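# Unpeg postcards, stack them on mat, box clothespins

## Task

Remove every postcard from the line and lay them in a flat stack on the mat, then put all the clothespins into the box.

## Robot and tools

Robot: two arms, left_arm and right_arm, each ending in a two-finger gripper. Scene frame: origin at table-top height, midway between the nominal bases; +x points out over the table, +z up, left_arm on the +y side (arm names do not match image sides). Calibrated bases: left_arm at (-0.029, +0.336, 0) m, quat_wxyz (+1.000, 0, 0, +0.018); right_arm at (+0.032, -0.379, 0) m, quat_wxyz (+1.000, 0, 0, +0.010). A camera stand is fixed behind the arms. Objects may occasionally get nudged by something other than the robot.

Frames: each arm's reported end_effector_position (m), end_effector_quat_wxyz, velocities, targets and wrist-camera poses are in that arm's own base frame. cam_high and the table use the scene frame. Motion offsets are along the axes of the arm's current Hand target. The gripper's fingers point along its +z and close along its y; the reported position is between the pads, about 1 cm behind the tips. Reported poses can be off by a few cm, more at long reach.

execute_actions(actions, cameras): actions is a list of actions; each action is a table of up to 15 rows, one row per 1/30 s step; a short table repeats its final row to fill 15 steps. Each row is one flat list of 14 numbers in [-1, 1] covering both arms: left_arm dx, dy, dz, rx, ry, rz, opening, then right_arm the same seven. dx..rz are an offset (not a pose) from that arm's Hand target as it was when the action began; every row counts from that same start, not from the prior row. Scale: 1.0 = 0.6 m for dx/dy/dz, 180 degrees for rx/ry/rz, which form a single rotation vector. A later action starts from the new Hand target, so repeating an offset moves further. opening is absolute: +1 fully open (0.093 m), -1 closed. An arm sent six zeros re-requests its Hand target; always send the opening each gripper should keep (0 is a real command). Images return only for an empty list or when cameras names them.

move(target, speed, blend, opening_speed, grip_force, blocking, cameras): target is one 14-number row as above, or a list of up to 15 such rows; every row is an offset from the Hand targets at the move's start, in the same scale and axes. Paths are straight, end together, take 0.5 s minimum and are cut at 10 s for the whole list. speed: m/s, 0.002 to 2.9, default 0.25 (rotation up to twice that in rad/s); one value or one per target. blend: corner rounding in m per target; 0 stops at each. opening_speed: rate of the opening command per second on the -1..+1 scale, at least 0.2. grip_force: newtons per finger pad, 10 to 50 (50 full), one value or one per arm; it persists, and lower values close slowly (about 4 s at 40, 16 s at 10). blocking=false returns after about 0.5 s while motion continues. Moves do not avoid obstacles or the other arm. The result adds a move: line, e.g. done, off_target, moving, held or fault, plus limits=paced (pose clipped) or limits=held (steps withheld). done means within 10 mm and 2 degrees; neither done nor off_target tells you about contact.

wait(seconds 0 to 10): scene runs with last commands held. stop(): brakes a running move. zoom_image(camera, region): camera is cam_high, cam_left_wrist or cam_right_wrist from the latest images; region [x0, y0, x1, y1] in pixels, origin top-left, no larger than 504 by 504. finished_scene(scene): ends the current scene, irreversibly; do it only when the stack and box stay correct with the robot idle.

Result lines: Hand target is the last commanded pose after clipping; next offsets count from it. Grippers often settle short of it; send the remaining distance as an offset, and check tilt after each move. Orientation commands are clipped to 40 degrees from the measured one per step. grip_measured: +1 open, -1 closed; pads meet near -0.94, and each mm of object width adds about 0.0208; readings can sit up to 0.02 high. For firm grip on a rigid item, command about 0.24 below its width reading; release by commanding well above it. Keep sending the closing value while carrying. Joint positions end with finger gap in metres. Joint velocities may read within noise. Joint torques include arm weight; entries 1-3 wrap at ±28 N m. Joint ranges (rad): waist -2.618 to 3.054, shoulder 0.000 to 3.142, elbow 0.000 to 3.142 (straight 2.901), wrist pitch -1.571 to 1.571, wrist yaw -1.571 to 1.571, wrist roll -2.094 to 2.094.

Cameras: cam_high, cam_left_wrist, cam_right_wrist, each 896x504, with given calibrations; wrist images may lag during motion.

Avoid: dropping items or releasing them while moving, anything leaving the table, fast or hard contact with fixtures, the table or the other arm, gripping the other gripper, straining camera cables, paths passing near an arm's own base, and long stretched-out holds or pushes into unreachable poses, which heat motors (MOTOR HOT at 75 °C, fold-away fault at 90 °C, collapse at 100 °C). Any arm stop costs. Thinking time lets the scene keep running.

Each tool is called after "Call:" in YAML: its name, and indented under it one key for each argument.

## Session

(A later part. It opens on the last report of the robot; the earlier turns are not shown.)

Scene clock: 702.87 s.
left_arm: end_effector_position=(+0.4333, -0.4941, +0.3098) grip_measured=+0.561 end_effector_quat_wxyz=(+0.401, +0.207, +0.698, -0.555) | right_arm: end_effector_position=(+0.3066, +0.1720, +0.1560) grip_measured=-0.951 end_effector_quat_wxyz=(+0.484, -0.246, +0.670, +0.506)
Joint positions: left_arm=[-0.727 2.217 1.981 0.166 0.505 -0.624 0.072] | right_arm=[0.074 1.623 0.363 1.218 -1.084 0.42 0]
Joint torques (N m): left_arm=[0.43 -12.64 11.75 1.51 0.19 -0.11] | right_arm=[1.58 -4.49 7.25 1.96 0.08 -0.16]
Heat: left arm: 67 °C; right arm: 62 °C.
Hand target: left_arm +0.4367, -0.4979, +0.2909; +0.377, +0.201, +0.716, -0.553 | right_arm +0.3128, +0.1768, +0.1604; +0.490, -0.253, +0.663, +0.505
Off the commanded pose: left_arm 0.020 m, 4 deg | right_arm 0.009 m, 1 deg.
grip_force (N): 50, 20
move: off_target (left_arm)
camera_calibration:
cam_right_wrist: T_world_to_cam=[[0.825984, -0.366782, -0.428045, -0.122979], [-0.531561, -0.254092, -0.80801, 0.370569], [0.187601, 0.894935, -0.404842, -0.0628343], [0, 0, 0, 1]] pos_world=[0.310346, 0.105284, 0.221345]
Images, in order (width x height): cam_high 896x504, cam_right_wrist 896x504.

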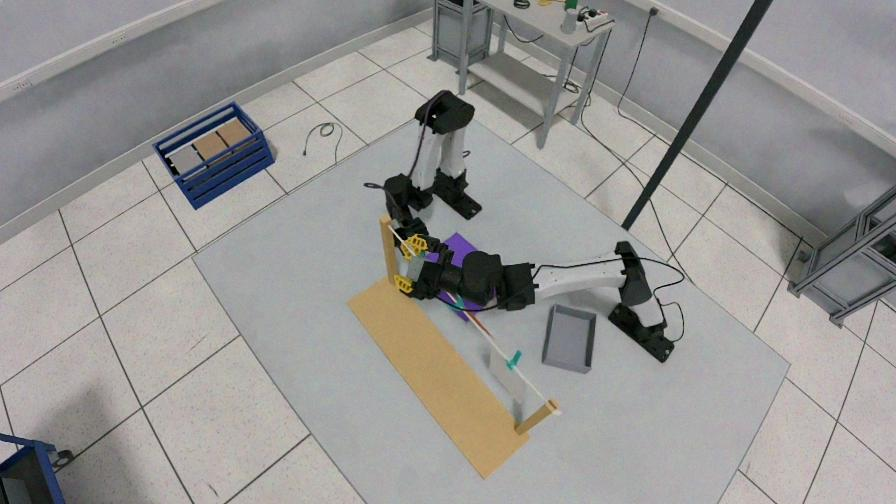

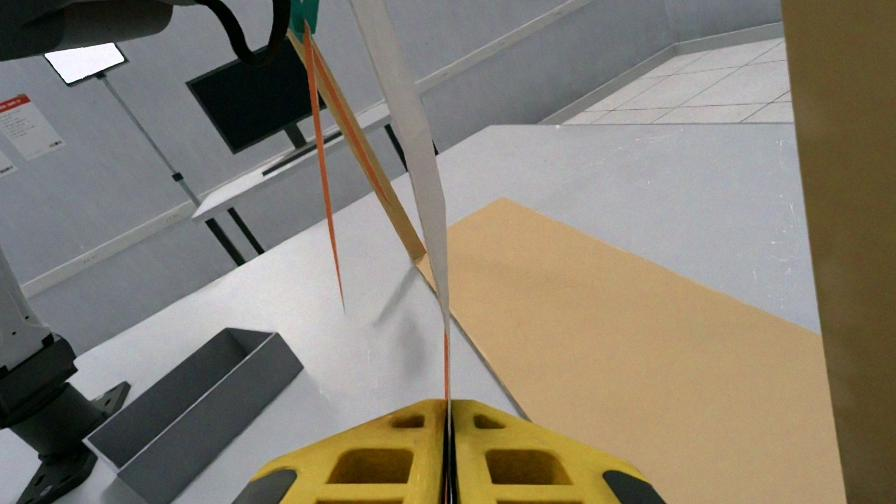

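Call:
move:
  target: [-0.0023,-0.0338,-0.0177,0,0,0.078,0.56, 0,0,0,0,0,0,-1]
  speed: 0.08
  cameras: ["all"]

Call:
zoom_image:
  camera: "cam_high"
  region: [360, 190, 520, 330]

Call:
zoom_image:
  camera: "cam_left_wrist"
  region: [300, 250, 700, 504]

Scene clock: 728.07 s.
left_arm: end_effector_position=(+0.4290, -0.4953, +0.3087) grip_measured=+0.561 end_effector_quat_wxyz=(+0.451, +0.282, +0.678, -0.508) | right_arm: end_effector_position=(+0.3066, +0.1720, +0.1560) grip_measured=-0.959 end_effector_quat_wxyz=(+0.484, -0.245, +0.670, +0.506)
Joint positions: left_arm=[-0.732 2.21 1.981 0.14 0.505 -0.408 0.072] | right_arm=[0.074 1.623 0.363 1.218 -1.084 0.42 0]
Joint torques (N m): left_arm=[-0.55 -18.51 7.17 1.58 0.04 0.17] | right_arm=[1.69 -4.46 7.21 2 0.04 -0.14]
Heat: left arm: 69 °C; right arm: 58 °C.
Hand target: left_arm +0.4201, -0.4939, +0.3059; +0.442, +0.287, +0.686, -0.502 | right_arm +0.3129, +0.1768, +0.1604; +0.490, -0.253, +0.663, +0.505
Off the commanded pose: left_arm 0.010 m, 2 deg | right_arm 0.009 m, 1 deg.
grip_force (N): 50, 20
move: done
camera_calibration:
cam_left_wrist: T_world_to_cam=[[-0.819881, -0.348154, 0.454514, 0.0375464], [-0.566733, 0.380794, -0.730623, 0.688684], [0.0812933, -0.856613, -0.509516, -0.210494], [0, 0, 0, 1]] pos_world=[0.438195, -0.429486, 0.378853]
cam_right_wrist: T_world_to_cam=[[0.825822, -0.367188, -0.428008, -0.122895], [-0.531672, -0.253938, -0.807985, 0.370582], [0.187995, 0.894812, -0.404932, -0.062924], [0, 0, 0, 1]] pos_world=[0.310347, 0.105285, 0.221345]

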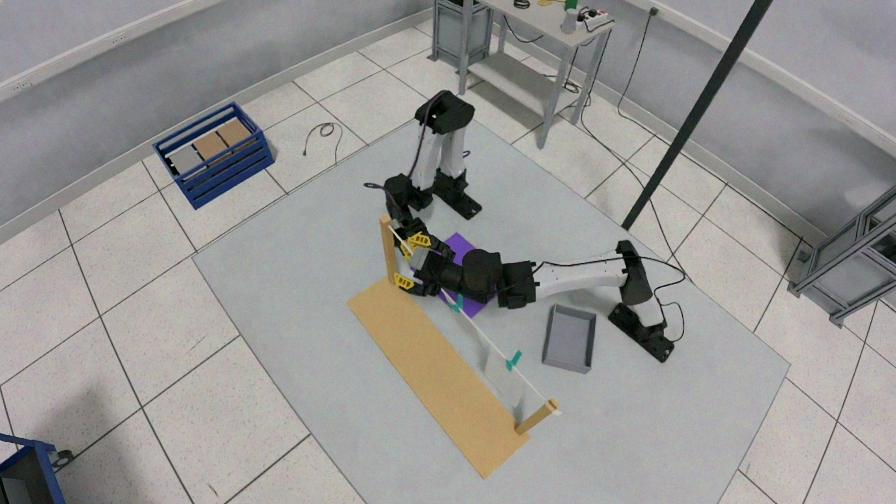

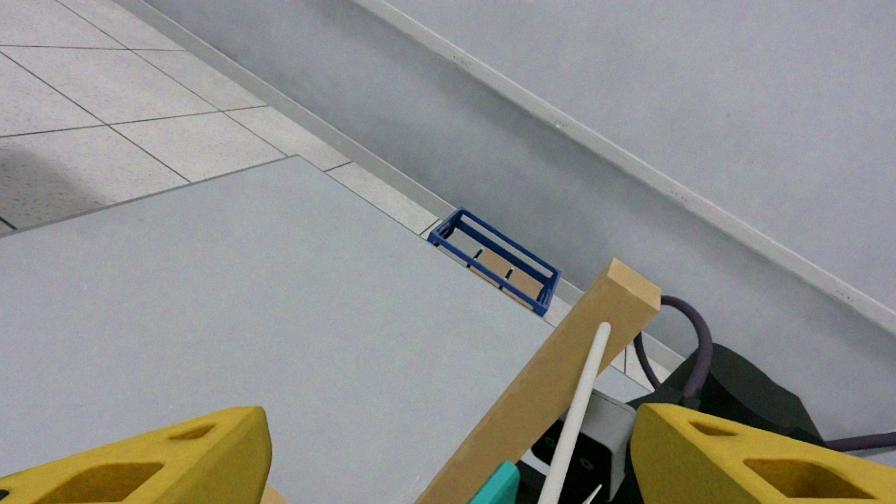

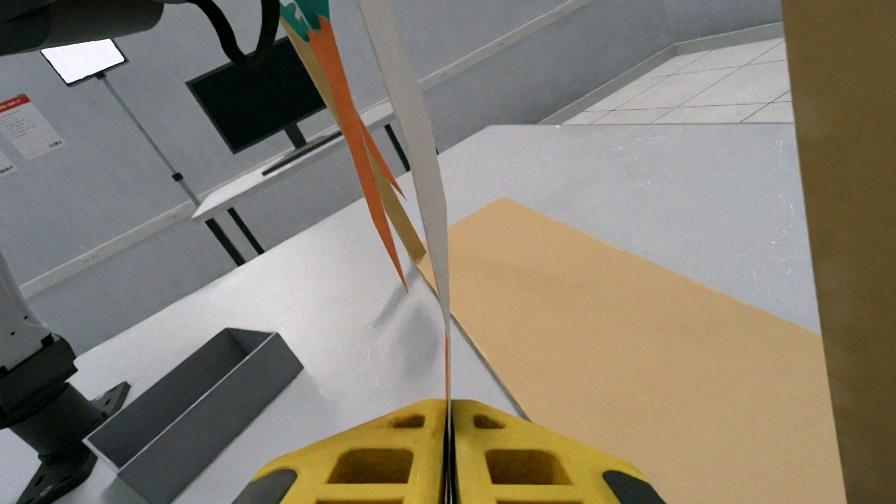

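Scaled by 3.150 from the camera's 896x504 image, which has a finer 1280x720 frame.

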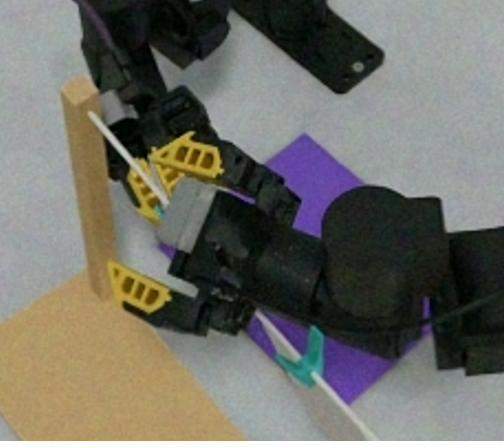

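Scaled by 1.260 from the camera's 896x504 image, which has a finer 1280x720 frame.

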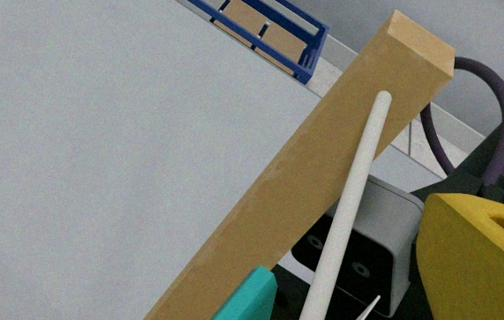

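Call:
move:
  target:
    - [-0.0,0,0,0,0,0,1, 0,0,0,0,0,0,-1]
    - [-0.07,0,0,0,0,0,1, 0,0,0,0,0,0,-1]
    - [-0.07,0,-0.08,0,0,0,1, 0,0,0,0,0,0,-1]
  speed: 0.1
  cameras: ["cam_left_wrist", "cam_right_wrist"]

Call:
zoom_image:
  camera: "cam_left_wrist"
  region: [300, 250, 700, 504]

Scene clock: 761.93 s.
left_arm: end_effector_position=(+0.4291, -0.4506, +0.3390) grip_measured=+1.000 end_effector_quat_wxyz=(+0.434, +0.279, +0.695, -0.501) | right_arm: end_effector_position=(+0.3066, +0.1720, +0.1560) grip_measured=-0.959 end_effector_quat_wxyz=(+0.484, -0.245, +0.670, +0.506)
Joint positions: left_arm=[-0.663 2.092 1.961 -0.014 0.572 -0.397 0.093] | right_arm=[0.074 1.623 0.363 1.218 -1.084 0.42 0]
Joint torques (N m): left_arm=[0.4 -17.22 8.14 1.94 0.2 0.19] | right_arm=[1.58 -4.53 7.35 1.95 0.08 -0.13]
Heat: left arm: 80 °C; right arm: 57 °C. Fold the left arm in close to its base, or ease its load, before you think long.
Hand target: left_arm +0.4236, -0.4466, +0.3486; +0.442, +0.287, +0.686, -0.502 | right_arm +0.3128, +0.1768, +0.1604; +0.490, -0.253, +0.663, +0.505
Off the commanded pose: left_arm 0.012 m, 2 deg | right_arm 0.009 m, 1 deg.
MOTOR HOT: joint 2 (shoulder) of the left arm reports 80 °C; the controller's stop level is 90 °C. To cool a motor, set the load down, stop pushing, or move to a pose that needs little force.
grip_force (N): 50, 20
move: off_target (left_arm)
camera_calibration:
cam_left_wrist: T_world_to_cam=[[-0.80178, -0.365537, 0.472791, 0.0176168], [-0.59421, 0.403239, -0.695926, 0.703972], [0.0637384, -0.838917, -0.540515, -0.130678], [0, 0, 0, 1]] pos_world=[0.440761, -0.387058, 0.41095]
cam_right_wrist: T_world_to_cam=[[0.825822, -0.367188, -0.428008, -0.122895], [-0.531672, -0.253938, -0.807985, 0.370582], [0.187995, 0.894812, -0.404932, -0.062924], [0, 0, 0, 1]] pos_world=[0.310347, 0.105285, 0.221345]
Images, in order (width x height): cam_left_wrist 896x504, cam_right_wrist 896x504.

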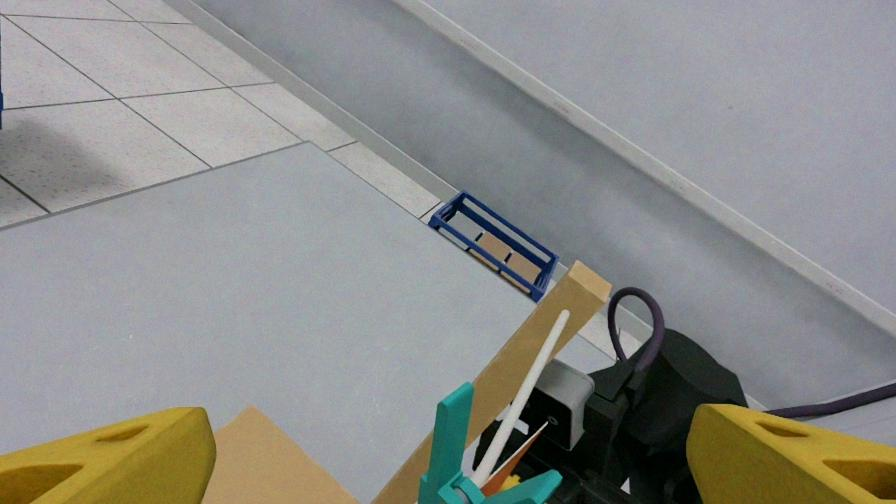

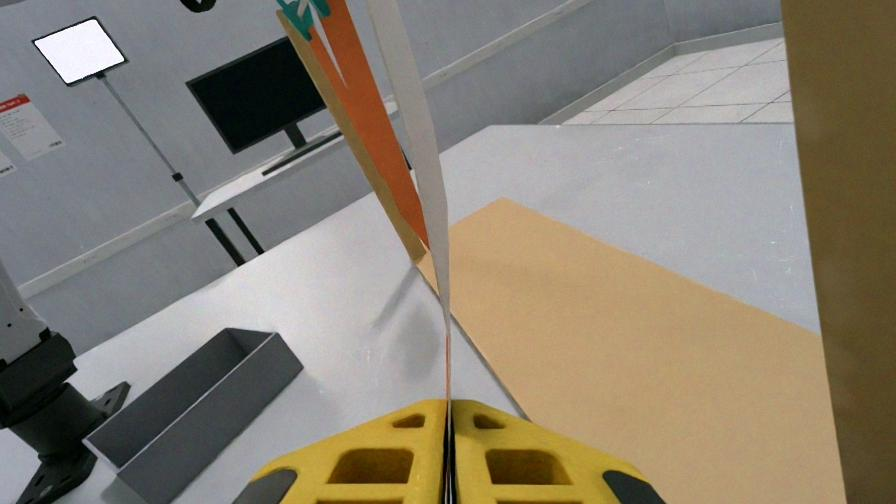

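Scaled by 1.260 from the camera's 896x504 image, which has a finer 1280x720 frame.

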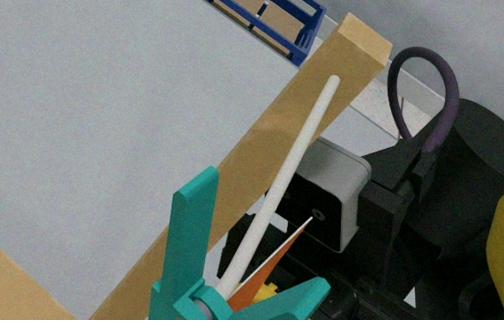

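Call:
move:
  target:
    - [-0.0473,-0.0403,-0.0647,0,0,0.07,1, 0,0,0,0,0,0,-1]
    - [0.1703,-0.0408,-0.5125,0,0,0.1444,1, 0,0,0,0,0,0,-1]
  speed: 0.25
  blend: [0.02, 0]
  cameras: ["all"]

Call:
zoom_image:
  camera: "cam_high"
  region: [360, 190, 520, 330]

Scene clock: 788.43 s.
left_arm: end_effector_position=(+0.2621, -0.1714, +0.3025) grip_measured=+1.000 end_effector_quat_wxyz=(+0.545, +0.431, +0.604, -0.391) | right_arm: end_effector_position=(+0.3066, +0.1720, +0.1560) grip_measured=-0.959 end_effector_quat_wxyz=(+0.484, -0.245, +0.670, +0.506)
Joint positions: left_arm=[-0.062 1.033 0.788 -0.018 1.168 0.241 0.093] | right_arm=[0.074 1.623 0.363 1.218 -1.084 0.42 0]
Joint torques (N m): left_arm=[0.92 -3.62 8.95 1.39 0.31 0.19] | right_arm=[1.55 -4.57 7.36 1.96 0.06 -0.11]
Heat: left arm: 81 °C; right arm: 56 °C. Fold the left arm in close to its base, or ease its load, before you think long.
Hand target: left_arm +0.2600, -0.1700, +0.3003; +0.543, +0.434, +0.604, -0.390 | right_arm +0.3128, +0.1768, +0.1604; +0.490, -0.253, +0.663, +0.505
Off the commanded pose: left_arm 0.003 m, 0 deg | right_arm 0.009 m, 1 deg.
MOTOR HOT: still on. Joint 2 (shoulder) of the left arm reports 81 °C.
grip_force (N): 50, 20
move: done
camera_calibration:
cam_left_wrist: T_world_to_cam=[[-0.936253, -0.350479, 0.0243769, 0.176518], [-0.219775, 0.530139, -0.818933, 0.427541], [0.274095, -0.772086, -0.573371, 0.0606159], [0, 0, 0, 1]] pos_world=[0.242614, -0.11799, 0.38058]
cam_right_wrist: T_world_to_cam=[[0.825822, -0.367188, -0.428008, -0.122895], [-0.531672, -0.253938, -0.807985, 0.370582], [0.187995, 0.894812, -0.404932, -0.062924], [0, 0, 0, 1]] pos_world=[0.310347, 0.105285, 0.221345]

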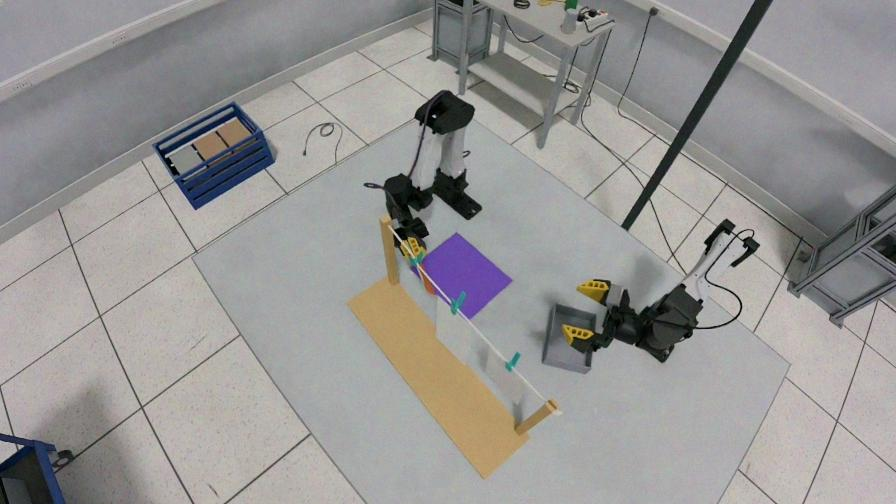

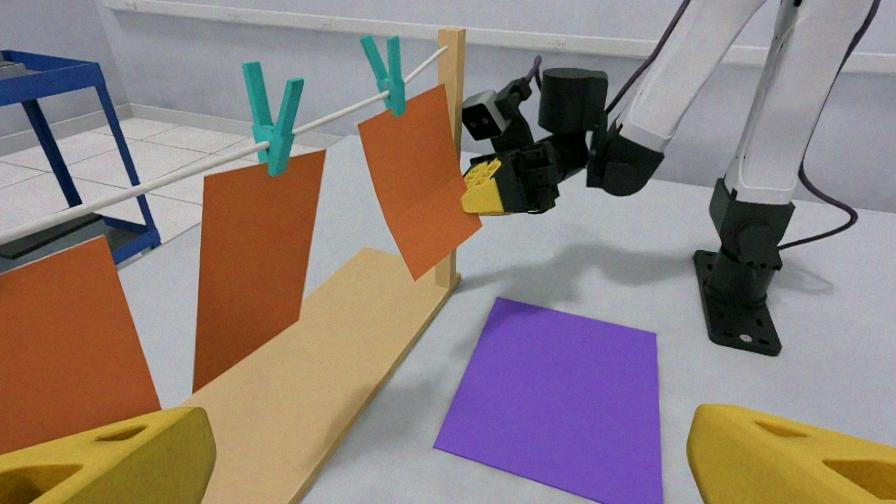

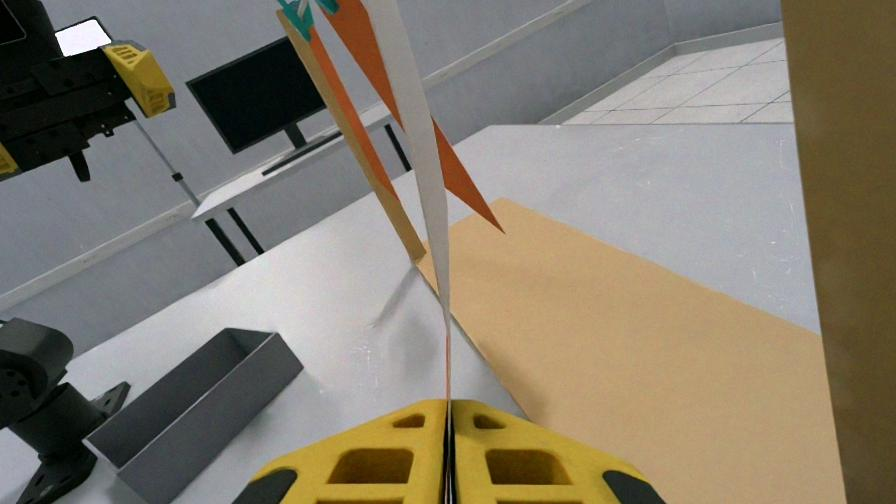

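Scaled by 3.150 from the camera's 896x504 image, which has a finer 1280x720 frame.

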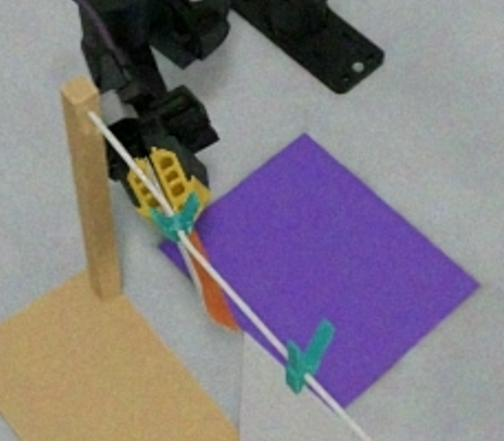

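Call:
wait:
  seconds: 10
  cameras: []

Scene clock: 834.50 s.
left_arm: end_effector_position=(+0.2621, -0.1714, +0.3025) grip_measured=+1.000 end_effector_quat_wxyz=(+0.544, +0.431, +0.604, -0.390) | right_arm: end_effector_position=(+0.3066, +0.1720, +0.1560) grip_measured=-0.959 end_effector_quat_wxyz=(+0.484, -0.245, +0.670, +0.506)
Joint positions: left_arm=[-0.062 1.033 0.788 -0.018 1.168 0.241 0.093] | right_arm=[0.074 1.623 0.363 1.218 -1.084 0.42 0]
Joint torques (N m): left_arm=[0.92 -3.62 8.94 1.4 0.32 0.19] | right_arm=[1.63 -4.56 7.32 1.96 0.06 -0.12]
Heat: left arm: 61 °C; right arm: 56 °C.
Hand target: left_arm +0.2600, -0.1700, +0.3003; +0.543, +0.434, +0.604, -0.390 | right_arm +0.3128, +0.1768, +0.1604; +0.490, -0.253, +0.663, +0.505
Tool commands: left_gripper/opening=+1.0 right_gripper/opening=-1.0
Off the commanded pose: left_arm 0.003 m, 0 deg | right_arm 0.009 m, 1 deg.
MOTOR HOT: cleared for the motors of the left arm.
grip_force (N): 50, 20
wait: 10.00 s; at rest from the start
No camera images: "cameras" was empty.

Call:
wait:
  seconds: 10
  cameras: []

Call:
move:
  target:
    - [-0.1772, 0.057, 0.3365,0,0,0,1, 0,0,0,0,0,0,-1]
    - [-0.1402, 0.0583, 0.5743,0,0,0,1, 0,0,0,0,0,0,-1]
  speed: [0.3, 0.15]
  blend: [0.03, 0]
  cameras: ["cam_left_wrist", "cam_right_wrist"]

Call:
zoom_image:
  camera: "cam_left_wrist"
  region: [300, 250, 700, 504]

Scene clock: 852.83 s.
left_arm: end_effector_position=(+0.2621, -0.1714, +0.3025) grip_measured=+1.000 end_effector_quat_wxyz=(+0.544, +0.431, +0.604, -0.390) | right_arm: end_effector_position=(+0.3066, +0.1720, +0.1560) grip_measured=-0.959 end_effector_quat_wxyz=(+0.484, -0.245, +0.670, +0.506)
Joint positions: left_arm=[-0.062 1.033 0.788 -0.018 1.168 0.241 0.093] | right_arm=[0.074 1.623 0.363 1.218 -1.084 0.42 0]
Joint torques (N m): left_arm=[0.92 -3.62 8.95 1.39 0.32 0.18] | right_arm=[1.59 -4.57 7.27 1.96 0.07 -0.14]
Heat: left arm: 60 °C; right arm: 56 °C.
Hand target: left_arm +0.2600, -0.1700, +0.3003; +0.543, +0.434, +0.604, -0.390 | right_arm +0.3128, +0.1768, +0.1604; +0.490, -0.253, +0.663, +0.505
Tool commands: left_gripper/opening=+1.0 right_gripper/opening=-1.0
Off the commanded pose: left_arm 0.003 m, 0 deg | right_arm 0.009 m, 1 deg.
grip_force (N): 50, 20
wait: 10.00 s; at rest from the start
No camera images: "cameras" was empty.

Scene clock: 855.40 s.
left_arm: end_effector_position=(+0.4022, -0.4902, +0.3434) grip_measured=+1.000 end_effector_quat_wxyz=(+0.542, +0.440, +0.601, -0.390) | right_arm: end_effector_position=(+0.3066, +0.1720, +0.1560) grip_measured=-0.959 end_effector_quat_wxyz=(+0.484, -0.245, +0.670, +0.506)
Joint positions: left_arm=[-0.757 2.123 2.013 -0.014 0.495 0.068 0.093] | right_arm=[0.074 1.623 0.363 1.218 -1.084 0.42 0]
Joint torques (N m): left_arm=[0.12 -13.41 13.04 1.74 -0.04 -0.11] | right_arm=[1.47 -4.57 7.27 1.93 0.05 -0.11]
Heat: left arm: 61 °C; right arm: 56 °C.
Hand target: left_arm +0.4052, -0.4921, +0.3476; +0.543, +0.434, +0.604, -0.390 | right_arm +0.3128, +0.1768, +0.1604; +0.490, -0.253, +0.663, +0.505
Off the commanded pose: left_arm 0.006 m, 1 deg | right_arm 0.009 m, 1 deg.
grip_force (N): 50, 20
move: done
camera_calibration:
cam_left_wrist: T_world_to_cam=[[-0.941481, -0.3368, 0.0134177, 0.207515], [-0.205372, 0.541617, -0.815152, 0.659344], [0.267276, -0.770206, -0.579092, -0.194791], [0, 0, 0, 1]] pos_world=[0.382845, -0.43725, 0.42188]
cam_right_wrist: T_world_to_cam=[[0.825822, -0.367188, -0.428008, -0.122895], [-0.531672, -0.253938, -0.807985, 0.370582], [0.187995, 0.894812, -0.404932, -0.062924], [0, 0, 0, 1]] pos_world=[0.310347, 0.105285, 0.221345]
Images, in order (width x height): cam_left_wrist 896x504, cam_right_wrist 896x504.

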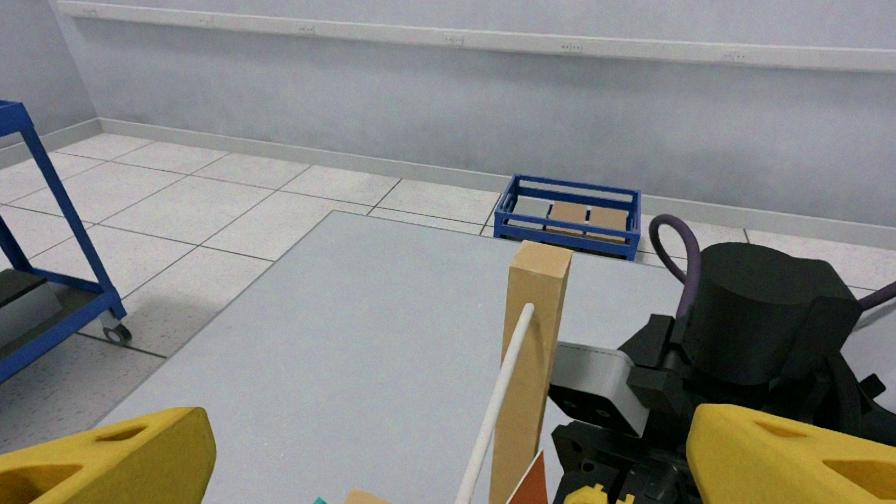

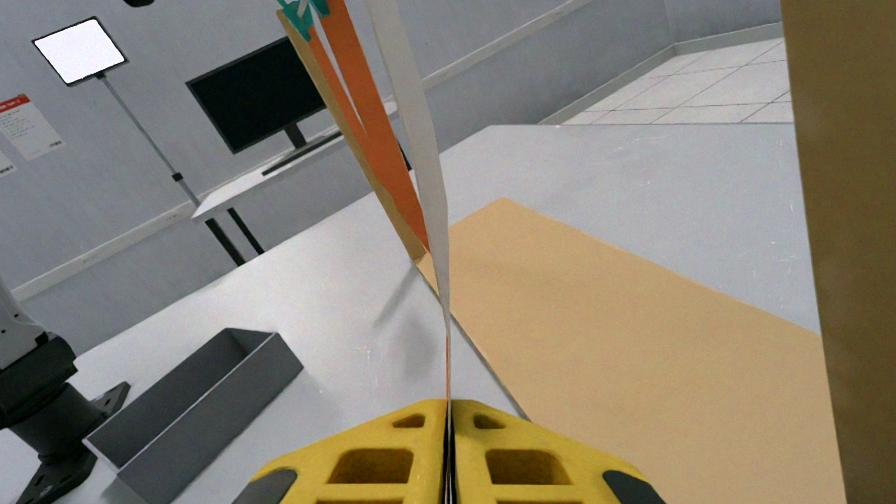

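Scaled by 1.260 from the camera's 896x504 image, which has a finer 1280x720 frame.

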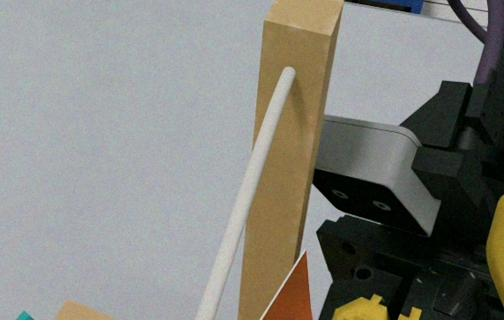

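Call:
move:
  target: [0.0642,-0.0083,0,0,0,0,1, 0,0,0,0,0,0,-1]
  speed: 0.1
  cameras: ["cam_left_wrist"]

Call:
zoom_image:
  camera: "cam_left_wrist"
  region: [200, 250, 700, 504]

Scene clock: 876.20 s.
left_arm: end_effector_position=(+0.4039, -0.4912, +0.3000) grip_measured=+1.000 end_effector_quat_wxyz=(+0.538, +0.440, +0.606, -0.388) | right_arm: end_effector_position=(+0.3067, +0.1720, +0.1561) grip_measured=-0.959 end_effector_quat_wxyz=(+0.484, -0.245, +0.670, +0.506)
Joint positions: left_arm=[-0.757 2.123 1.852 0.133 0.491 0.068 0.093] | right_arm=[0.074 1.623 0.363 1.219 -1.084 0.42 0]
Joint torques (N m): left_arm=[-0.32 -17.22 8.55 1.96 -0.03 -0.11] | right_arm=[1.63 -4.53 7.35 1.94 0.06 -0.12]
Heat: left arm: 67 °C; right arm: 56 °C.
Hand target: left_arm +0.3993, -0.4897, +0.3092; +0.543, +0.434, +0.604, -0.390 | right_arm +0.3129, +0.1768, +0.1604; +0.490, -0.253, +0.663, +0.505
Off the commanded pose: left_arm 0.010 m, 1 deg | right_arm 0.009 m, 1 deg.
grip_force (N): 50, 20
move: done
camera_calibration:
cam_left_wrist: T_world_to_cam=[[-0.940053, -0.340501, 0.0189774, 0.205227], [-0.215012, 0.548571, -0.807985, 0.630124], [0.264709, -0.763629, -0.588898, -0.213958], [0, 0, 0, 1]] pos_world=[0.385045, -0.439172, 0.379236]
Images, in order (width x height): cam_left_wrist 896x504.

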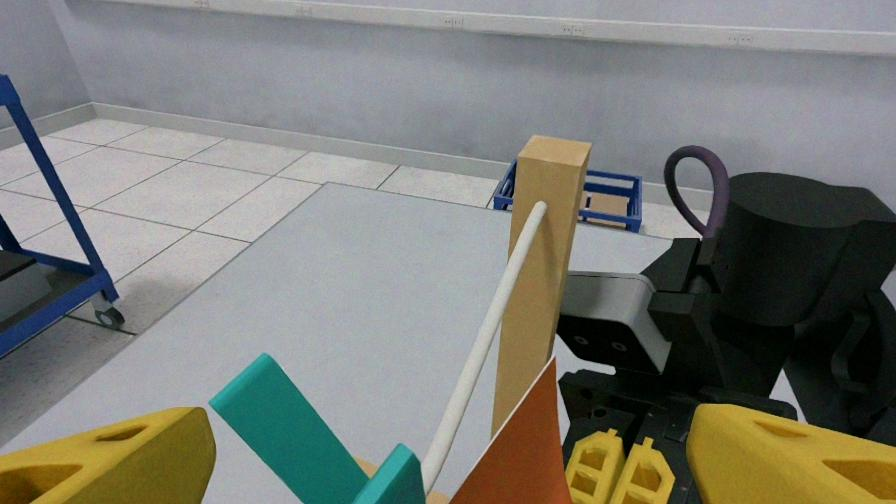

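Scaled by 1.008 from the camera's 896x504 image, which has a finer 1280x720 frame.

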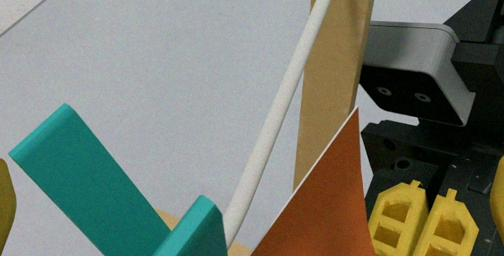

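Call:
move:
  target: [-0.005,0.0317,0,0,0,0,1, 0,0,0,0,0,0,-1]
  speed: 0.08
  cameras: ["cam_left_wrist"]

Scene clock: 897.50 s.
left_arm: end_effector_position=(+0.4146, -0.4819, +0.3103) grip_measured=+1.000 end_effector_quat_wxyz=(+0.546, +0.434, +0.604, -0.386) | right_arm: end_effector_position=(+0.3067, +0.1720, +0.1561) grip_measured=-0.959 end_effector_quat_wxyz=(+0.484, -0.245, +0.670, +0.506)
Joint positions: left_arm=[-0.732 2.123 1.879 0.121 0.503 0.068 0.093] | right_arm=[0.074 1.623 0.363 1.219 -1.084 0.42 0]
Joint velocities: left_arm=[within noise] | right_arm=[-0.012 -0.002 0.002 -0.007 0.022 -0.154 0]
Joint torques (N m): left_arm=[0.54 -13.11 13.05 1.75 0.19 -0.06] | right_arm=[1.58 -4.53 7.45 1.97 0.06 -0.15]
Heat: left arm: 67 °C; right arm: 56 °C.
Hand target: left_arm +0.4173, -0.4841, +0.3122; +0.543, +0.434, +0.604, -0.390 | right_arm +0.3128, +0.1768, +0.1604; +0.490, -0.253, +0.663, +0.505
Off the commanded pose: left_arm 0.004 m, 1 deg | right_arm 0.009 m, 1 deg.
grip_force (N): 50, 20
move: done
camera_calibration:
cam_left_wrist: T_world_to_cam=[[-0.935663, -0.352633, 0.0136135, 0.212289], [-0.214107, 0.536592, -0.816227, 0.631976], [0.280524, -0.766628, -0.57757, -0.215165], [0, 0, 0, 1]] pos_world=[0.3943, -0.429205, 0.388673]
Images, in order (width x height): cam_left_wrist 896x504.

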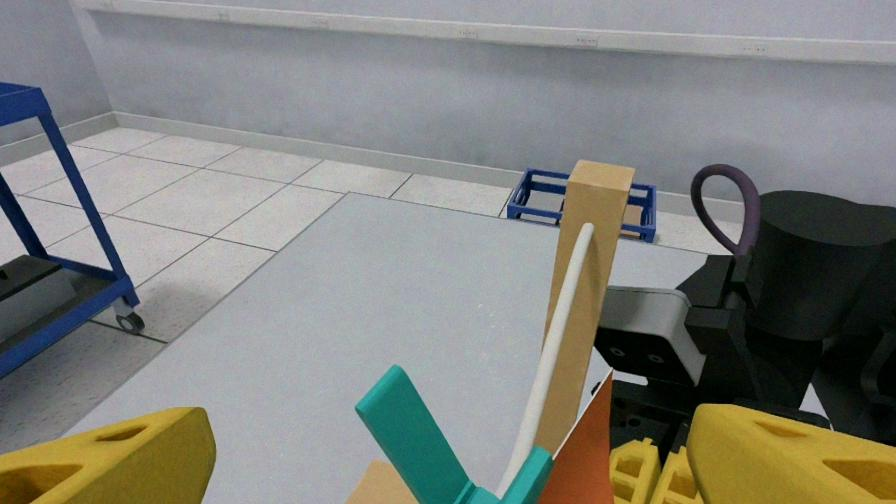

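Call:
move:
  target: [0,0,0,0,0,0,-0.5, 0,0,0,0,0,0,-1]
  speed: 0.08
  opening_speed: 0.7
  cameras: ["cam_left_wrist"]

Call:
zoom_image:
  camera: "cam_left_wrist"
  region: [300, 300, 700, 504]

Scene clock: 909.63 s.
left_arm: end_effector_position=(+0.4147, -0.4821, +0.3133) grip_measured=-0.497 end_effector_quat_wxyz=(+0.548, +0.434, +0.602, -0.386) | right_arm: end_effector_position=(+0.3067, +0.1719, +0.1561) grip_measured=-0.959 end_effector_quat_wxyz=(+0.485, -0.245, +0.670, +0.506)
Joint positions: left_arm=[-0.732 2.123 1.886 0.12 0.504 0.068 0.021] | right_arm=[0.074 1.623 0.363 1.219 -1.083 0.42 0]
Joint torques (N m): left_arm=[0.51 -13.09 12.42 1.75 0.18 -0.06] | right_arm=[1.46 -4.48 7.46 1.98 0.05 -0.09]
Heat: left arm: 69 °C; right arm: 56 °C.
Hand target: left_arm +0.4173, -0.4841, +0.3122; +0.543, +0.434, +0.604, -0.390 | right_arm +0.3128, +0.1768, +0.1604; +0.490, -0.253, +0.663, +0.505
Off the commanded pose: left_arm 0.003 m, 1 deg | right_arm 0.009 m, 1 deg.
grip_force (N): 50, 20
move: done
camera_calibration:
cam_left_wrist: T_world_to_cam=[[-0.935847, -0.352241, 0.0108429, 0.213458], [-0.210231, 0.533327, -0.819369, 0.632389], [0.282833, -0.769083, -0.573164, -0.217036], [0, 0, 0, 1]] pos_world=[0.394097, -0.429, 0.391448]
Images, in order (width x height): cam_left_wrist 896x504.

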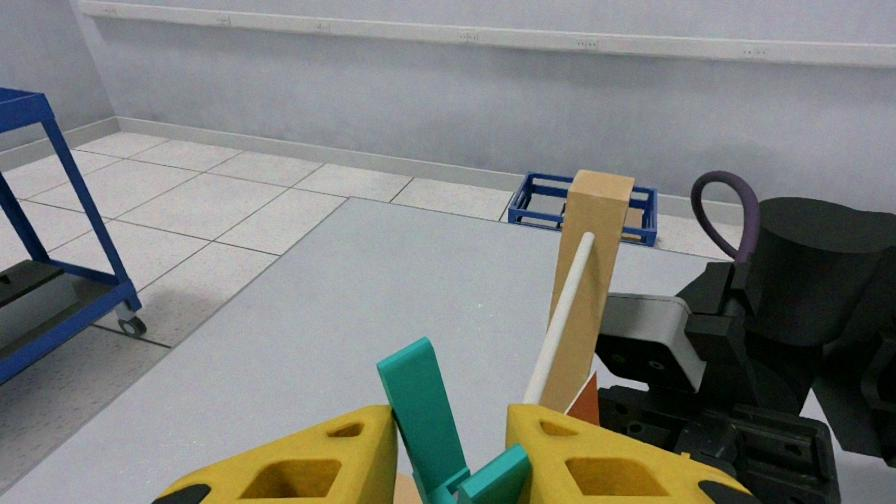

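Scaled by 1.260 from the camera's 896x504 image, which has a finer 1280x720 frame.

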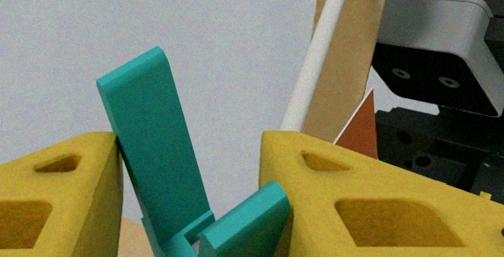

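Call:
move:
  target: [0,0,0,0,0,0,-0.85, 0,0,0,0,0,0,-1]
  speed: 0.08
  opening_speed: 0.5
  cameras: ["cam_left_wrist", "cam_right_wrist"]

Call:
zoom_image:
  camera: "cam_left_wrist"
  region: [300, 300, 700, 504]

Scene clock: 917.53 s.
left_arm: end_effector_position=(+0.4141, -0.4824, +0.3128) grip_measured=-0.845 end_effector_quat_wxyz=(+0.547, +0.435, +0.601, -0.387) | right_arm: end_effector_position=(+0.3068, +0.1719, +0.1561) grip_measured=-0.959 end_effector_quat_wxyz=(+0.485, -0.245, +0.670, +0.506)
Joint positions: left_arm=[-0.732 2.124 1.886 0.12 0.508 0.068 0.005] | right_arm=[0.074 1.623 0.363 1.219 -1.083 0.42 0]
Joint torques (N m): left_arm=[0.49 -13.19 12.45 1.75 0.13 -0.07] | right_arm=[1.63 -4.59 7.36 1.95 0.03 -0.16]
Heat: left arm: 70 °C; right arm: 56 °C.
Hand target: left_arm +0.4173, -0.4840, +0.3122; +0.543, +0.434, +0.604, -0.390 | right_arm +0.3128, +0.1768, +0.1604; +0.490, -0.253, +0.663, +0.505
Off the commanded pose: left_arm 0.004 m, 1 deg | right_arm 0.009 m, 1 deg.
grip_force (N): 50, 20
move: done
camera_calibration:
cam_left_wrist: T_world_to_cam=[[-0.937298, -0.348328, 0.0118102, 0.214967], [-0.208961, 0.534518, -0.818917, 0.63191], [0.278939, -0.770038, -0.57379, -0.21609], [0, 0, 0, 1]] pos_world=[0.393809, -0.429286, 0.390953]
cam_right_wrist: T_world_to_cam=[[0.825704, -0.3681, -0.427453, -0.122962], [-0.531394, -0.253277, -0.808375, 0.370621], [0.189298, 0.894625, -0.404738, -0.0632412], [0, 0, 0, 1]] pos_world=[0.310448, 0.105185, 0.221444]
Images, in order (width x height): cam_left_wrist 896x504, cam_right_wrist 896x504.

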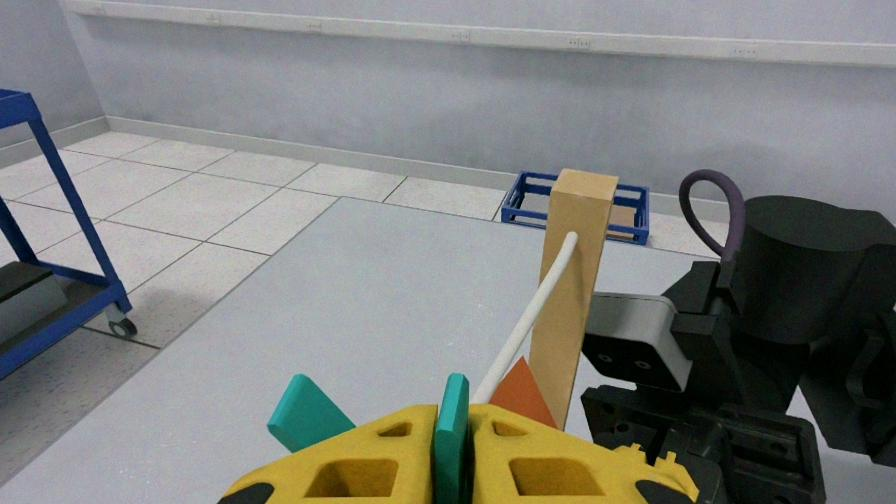

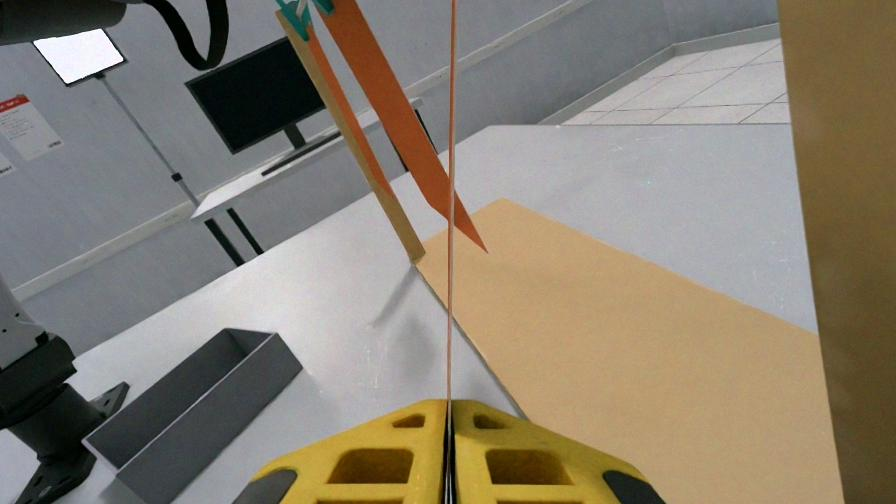

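Scaled by 1.260 from the camera's 896x504 image, which has a finer 1280x720 frame.

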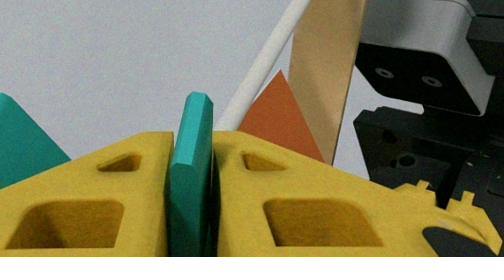

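Call:
move:
  target: [0,0,0,0,0,0,1, 0,0,0,0,0,0,-1]
  speed: 0.08
  opening_speed: 0.8
  cameras: ["all"]

Call:
zoom_image:
  camera: "cam_left_wrist"
  region: [300, 300, 700, 504]

Call:
zoom_image:
  camera: "cam_high"
  region: [360, 190, 520, 330]

Scene clock: 939.67 s.
left_arm: end_effector_position=(+0.4140, -0.4824, +0.3128) grip_measured=+1.000 end_effector_quat_wxyz=(+0.546, +0.436, +0.602, -0.387) | right_arm: end_effector_position=(+0.3068, +0.1719, +0.1561) grip_measured=-0.959 end_effector_quat_wxyz=(+0.485, -0.245, +0.670, +0.506)
Joint positions: left_arm=[-0.732 2.124 1.886 0.119 0.508 0.068 0.093] | right_arm=[0.074 1.623 0.363 1.219 -1.083 0.42 0]
Joint torques (N m): left_arm=[0.53 -13.18 12.45 1.75 0.13 -0.06] | right_arm=[1.69 -4.45 7.27 1.95 0.04 -0.15]
Heat: left arm: 71 °C; right arm: 56 °C.
Hand target: left_arm +0.4173, -0.4841, +0.3122; +0.543, +0.434, +0.604, -0.390 | right_arm +0.3128, +0.1768, +0.1604; +0.490, -0.253, +0.663, +0.505
Off the commanded pose: left_arm 0.004 m, 1 deg | right_arm 0.009 m, 1 deg.
grip_force (N): 50, 20
move: done
camera_calibration:
cam_left_wrist: T_world_to_cam=[[-0.937428, -0.347969, 0.0120764, 0.215071], [-0.209058, 0.53479, -0.818715, 0.631905], [0.278429, -0.770012, -0.574073, -0.215824], [0, 0, 0, 1]] pos_world=[0.39381, -0.429285, 0.390854]
cam_right_wrist: T_world_to_cam=[[0.825704, -0.3681, -0.427453, -0.122962], [-0.531394, -0.253277, -0.808375, 0.370621], [0.189298, 0.894625, -0.404738, -0.0632412], [0, 0, 0, 1]] pos_world=[0.310448, 0.105185, 0.221444]

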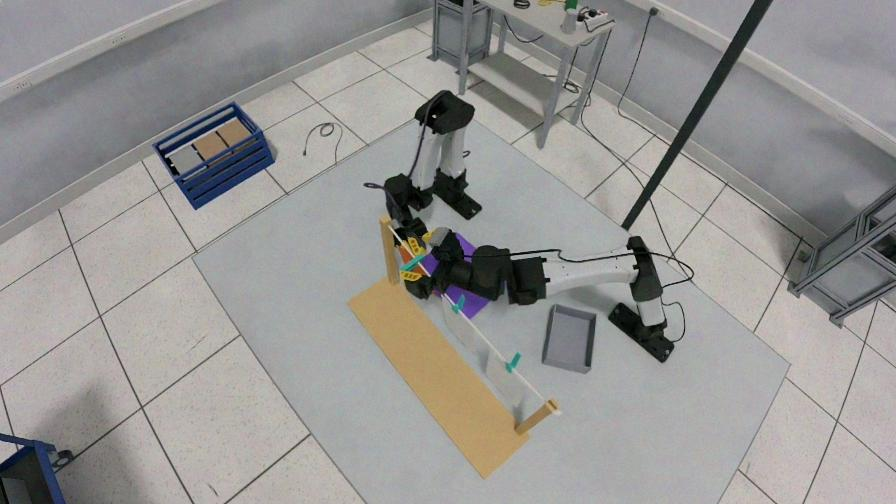

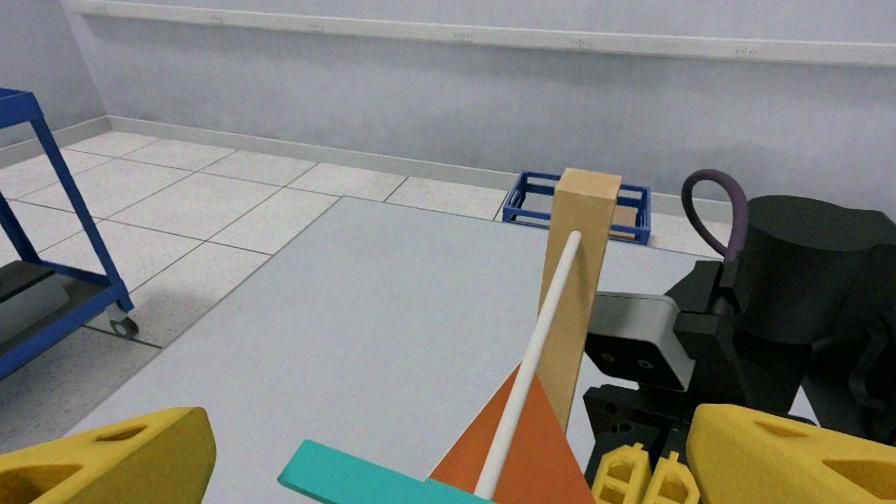

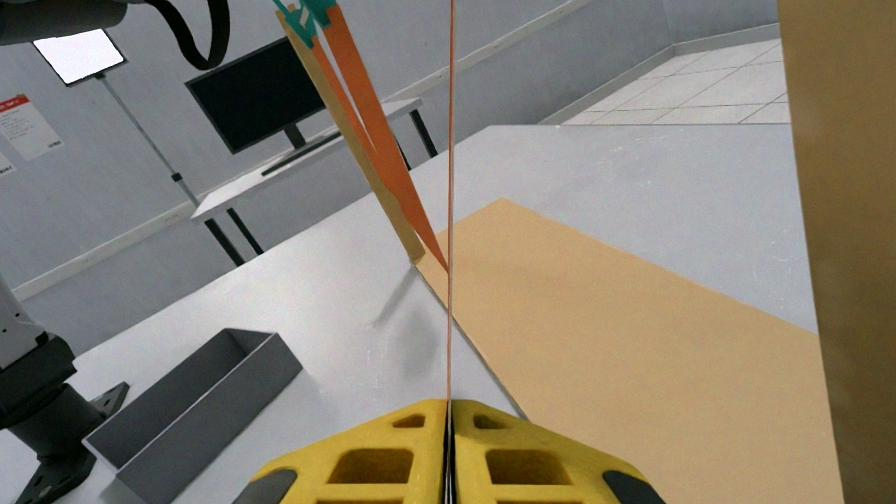

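Scaled by 1.260 from the camera's 896x504 image, which has a finer 1280x720 frame.

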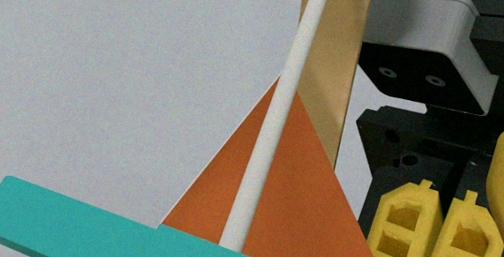

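Scaled by 3.150 from the camera's 896x504 image, which has a finer 1280x720 frame.

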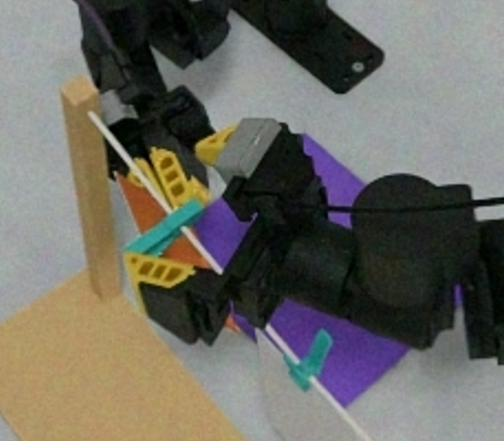

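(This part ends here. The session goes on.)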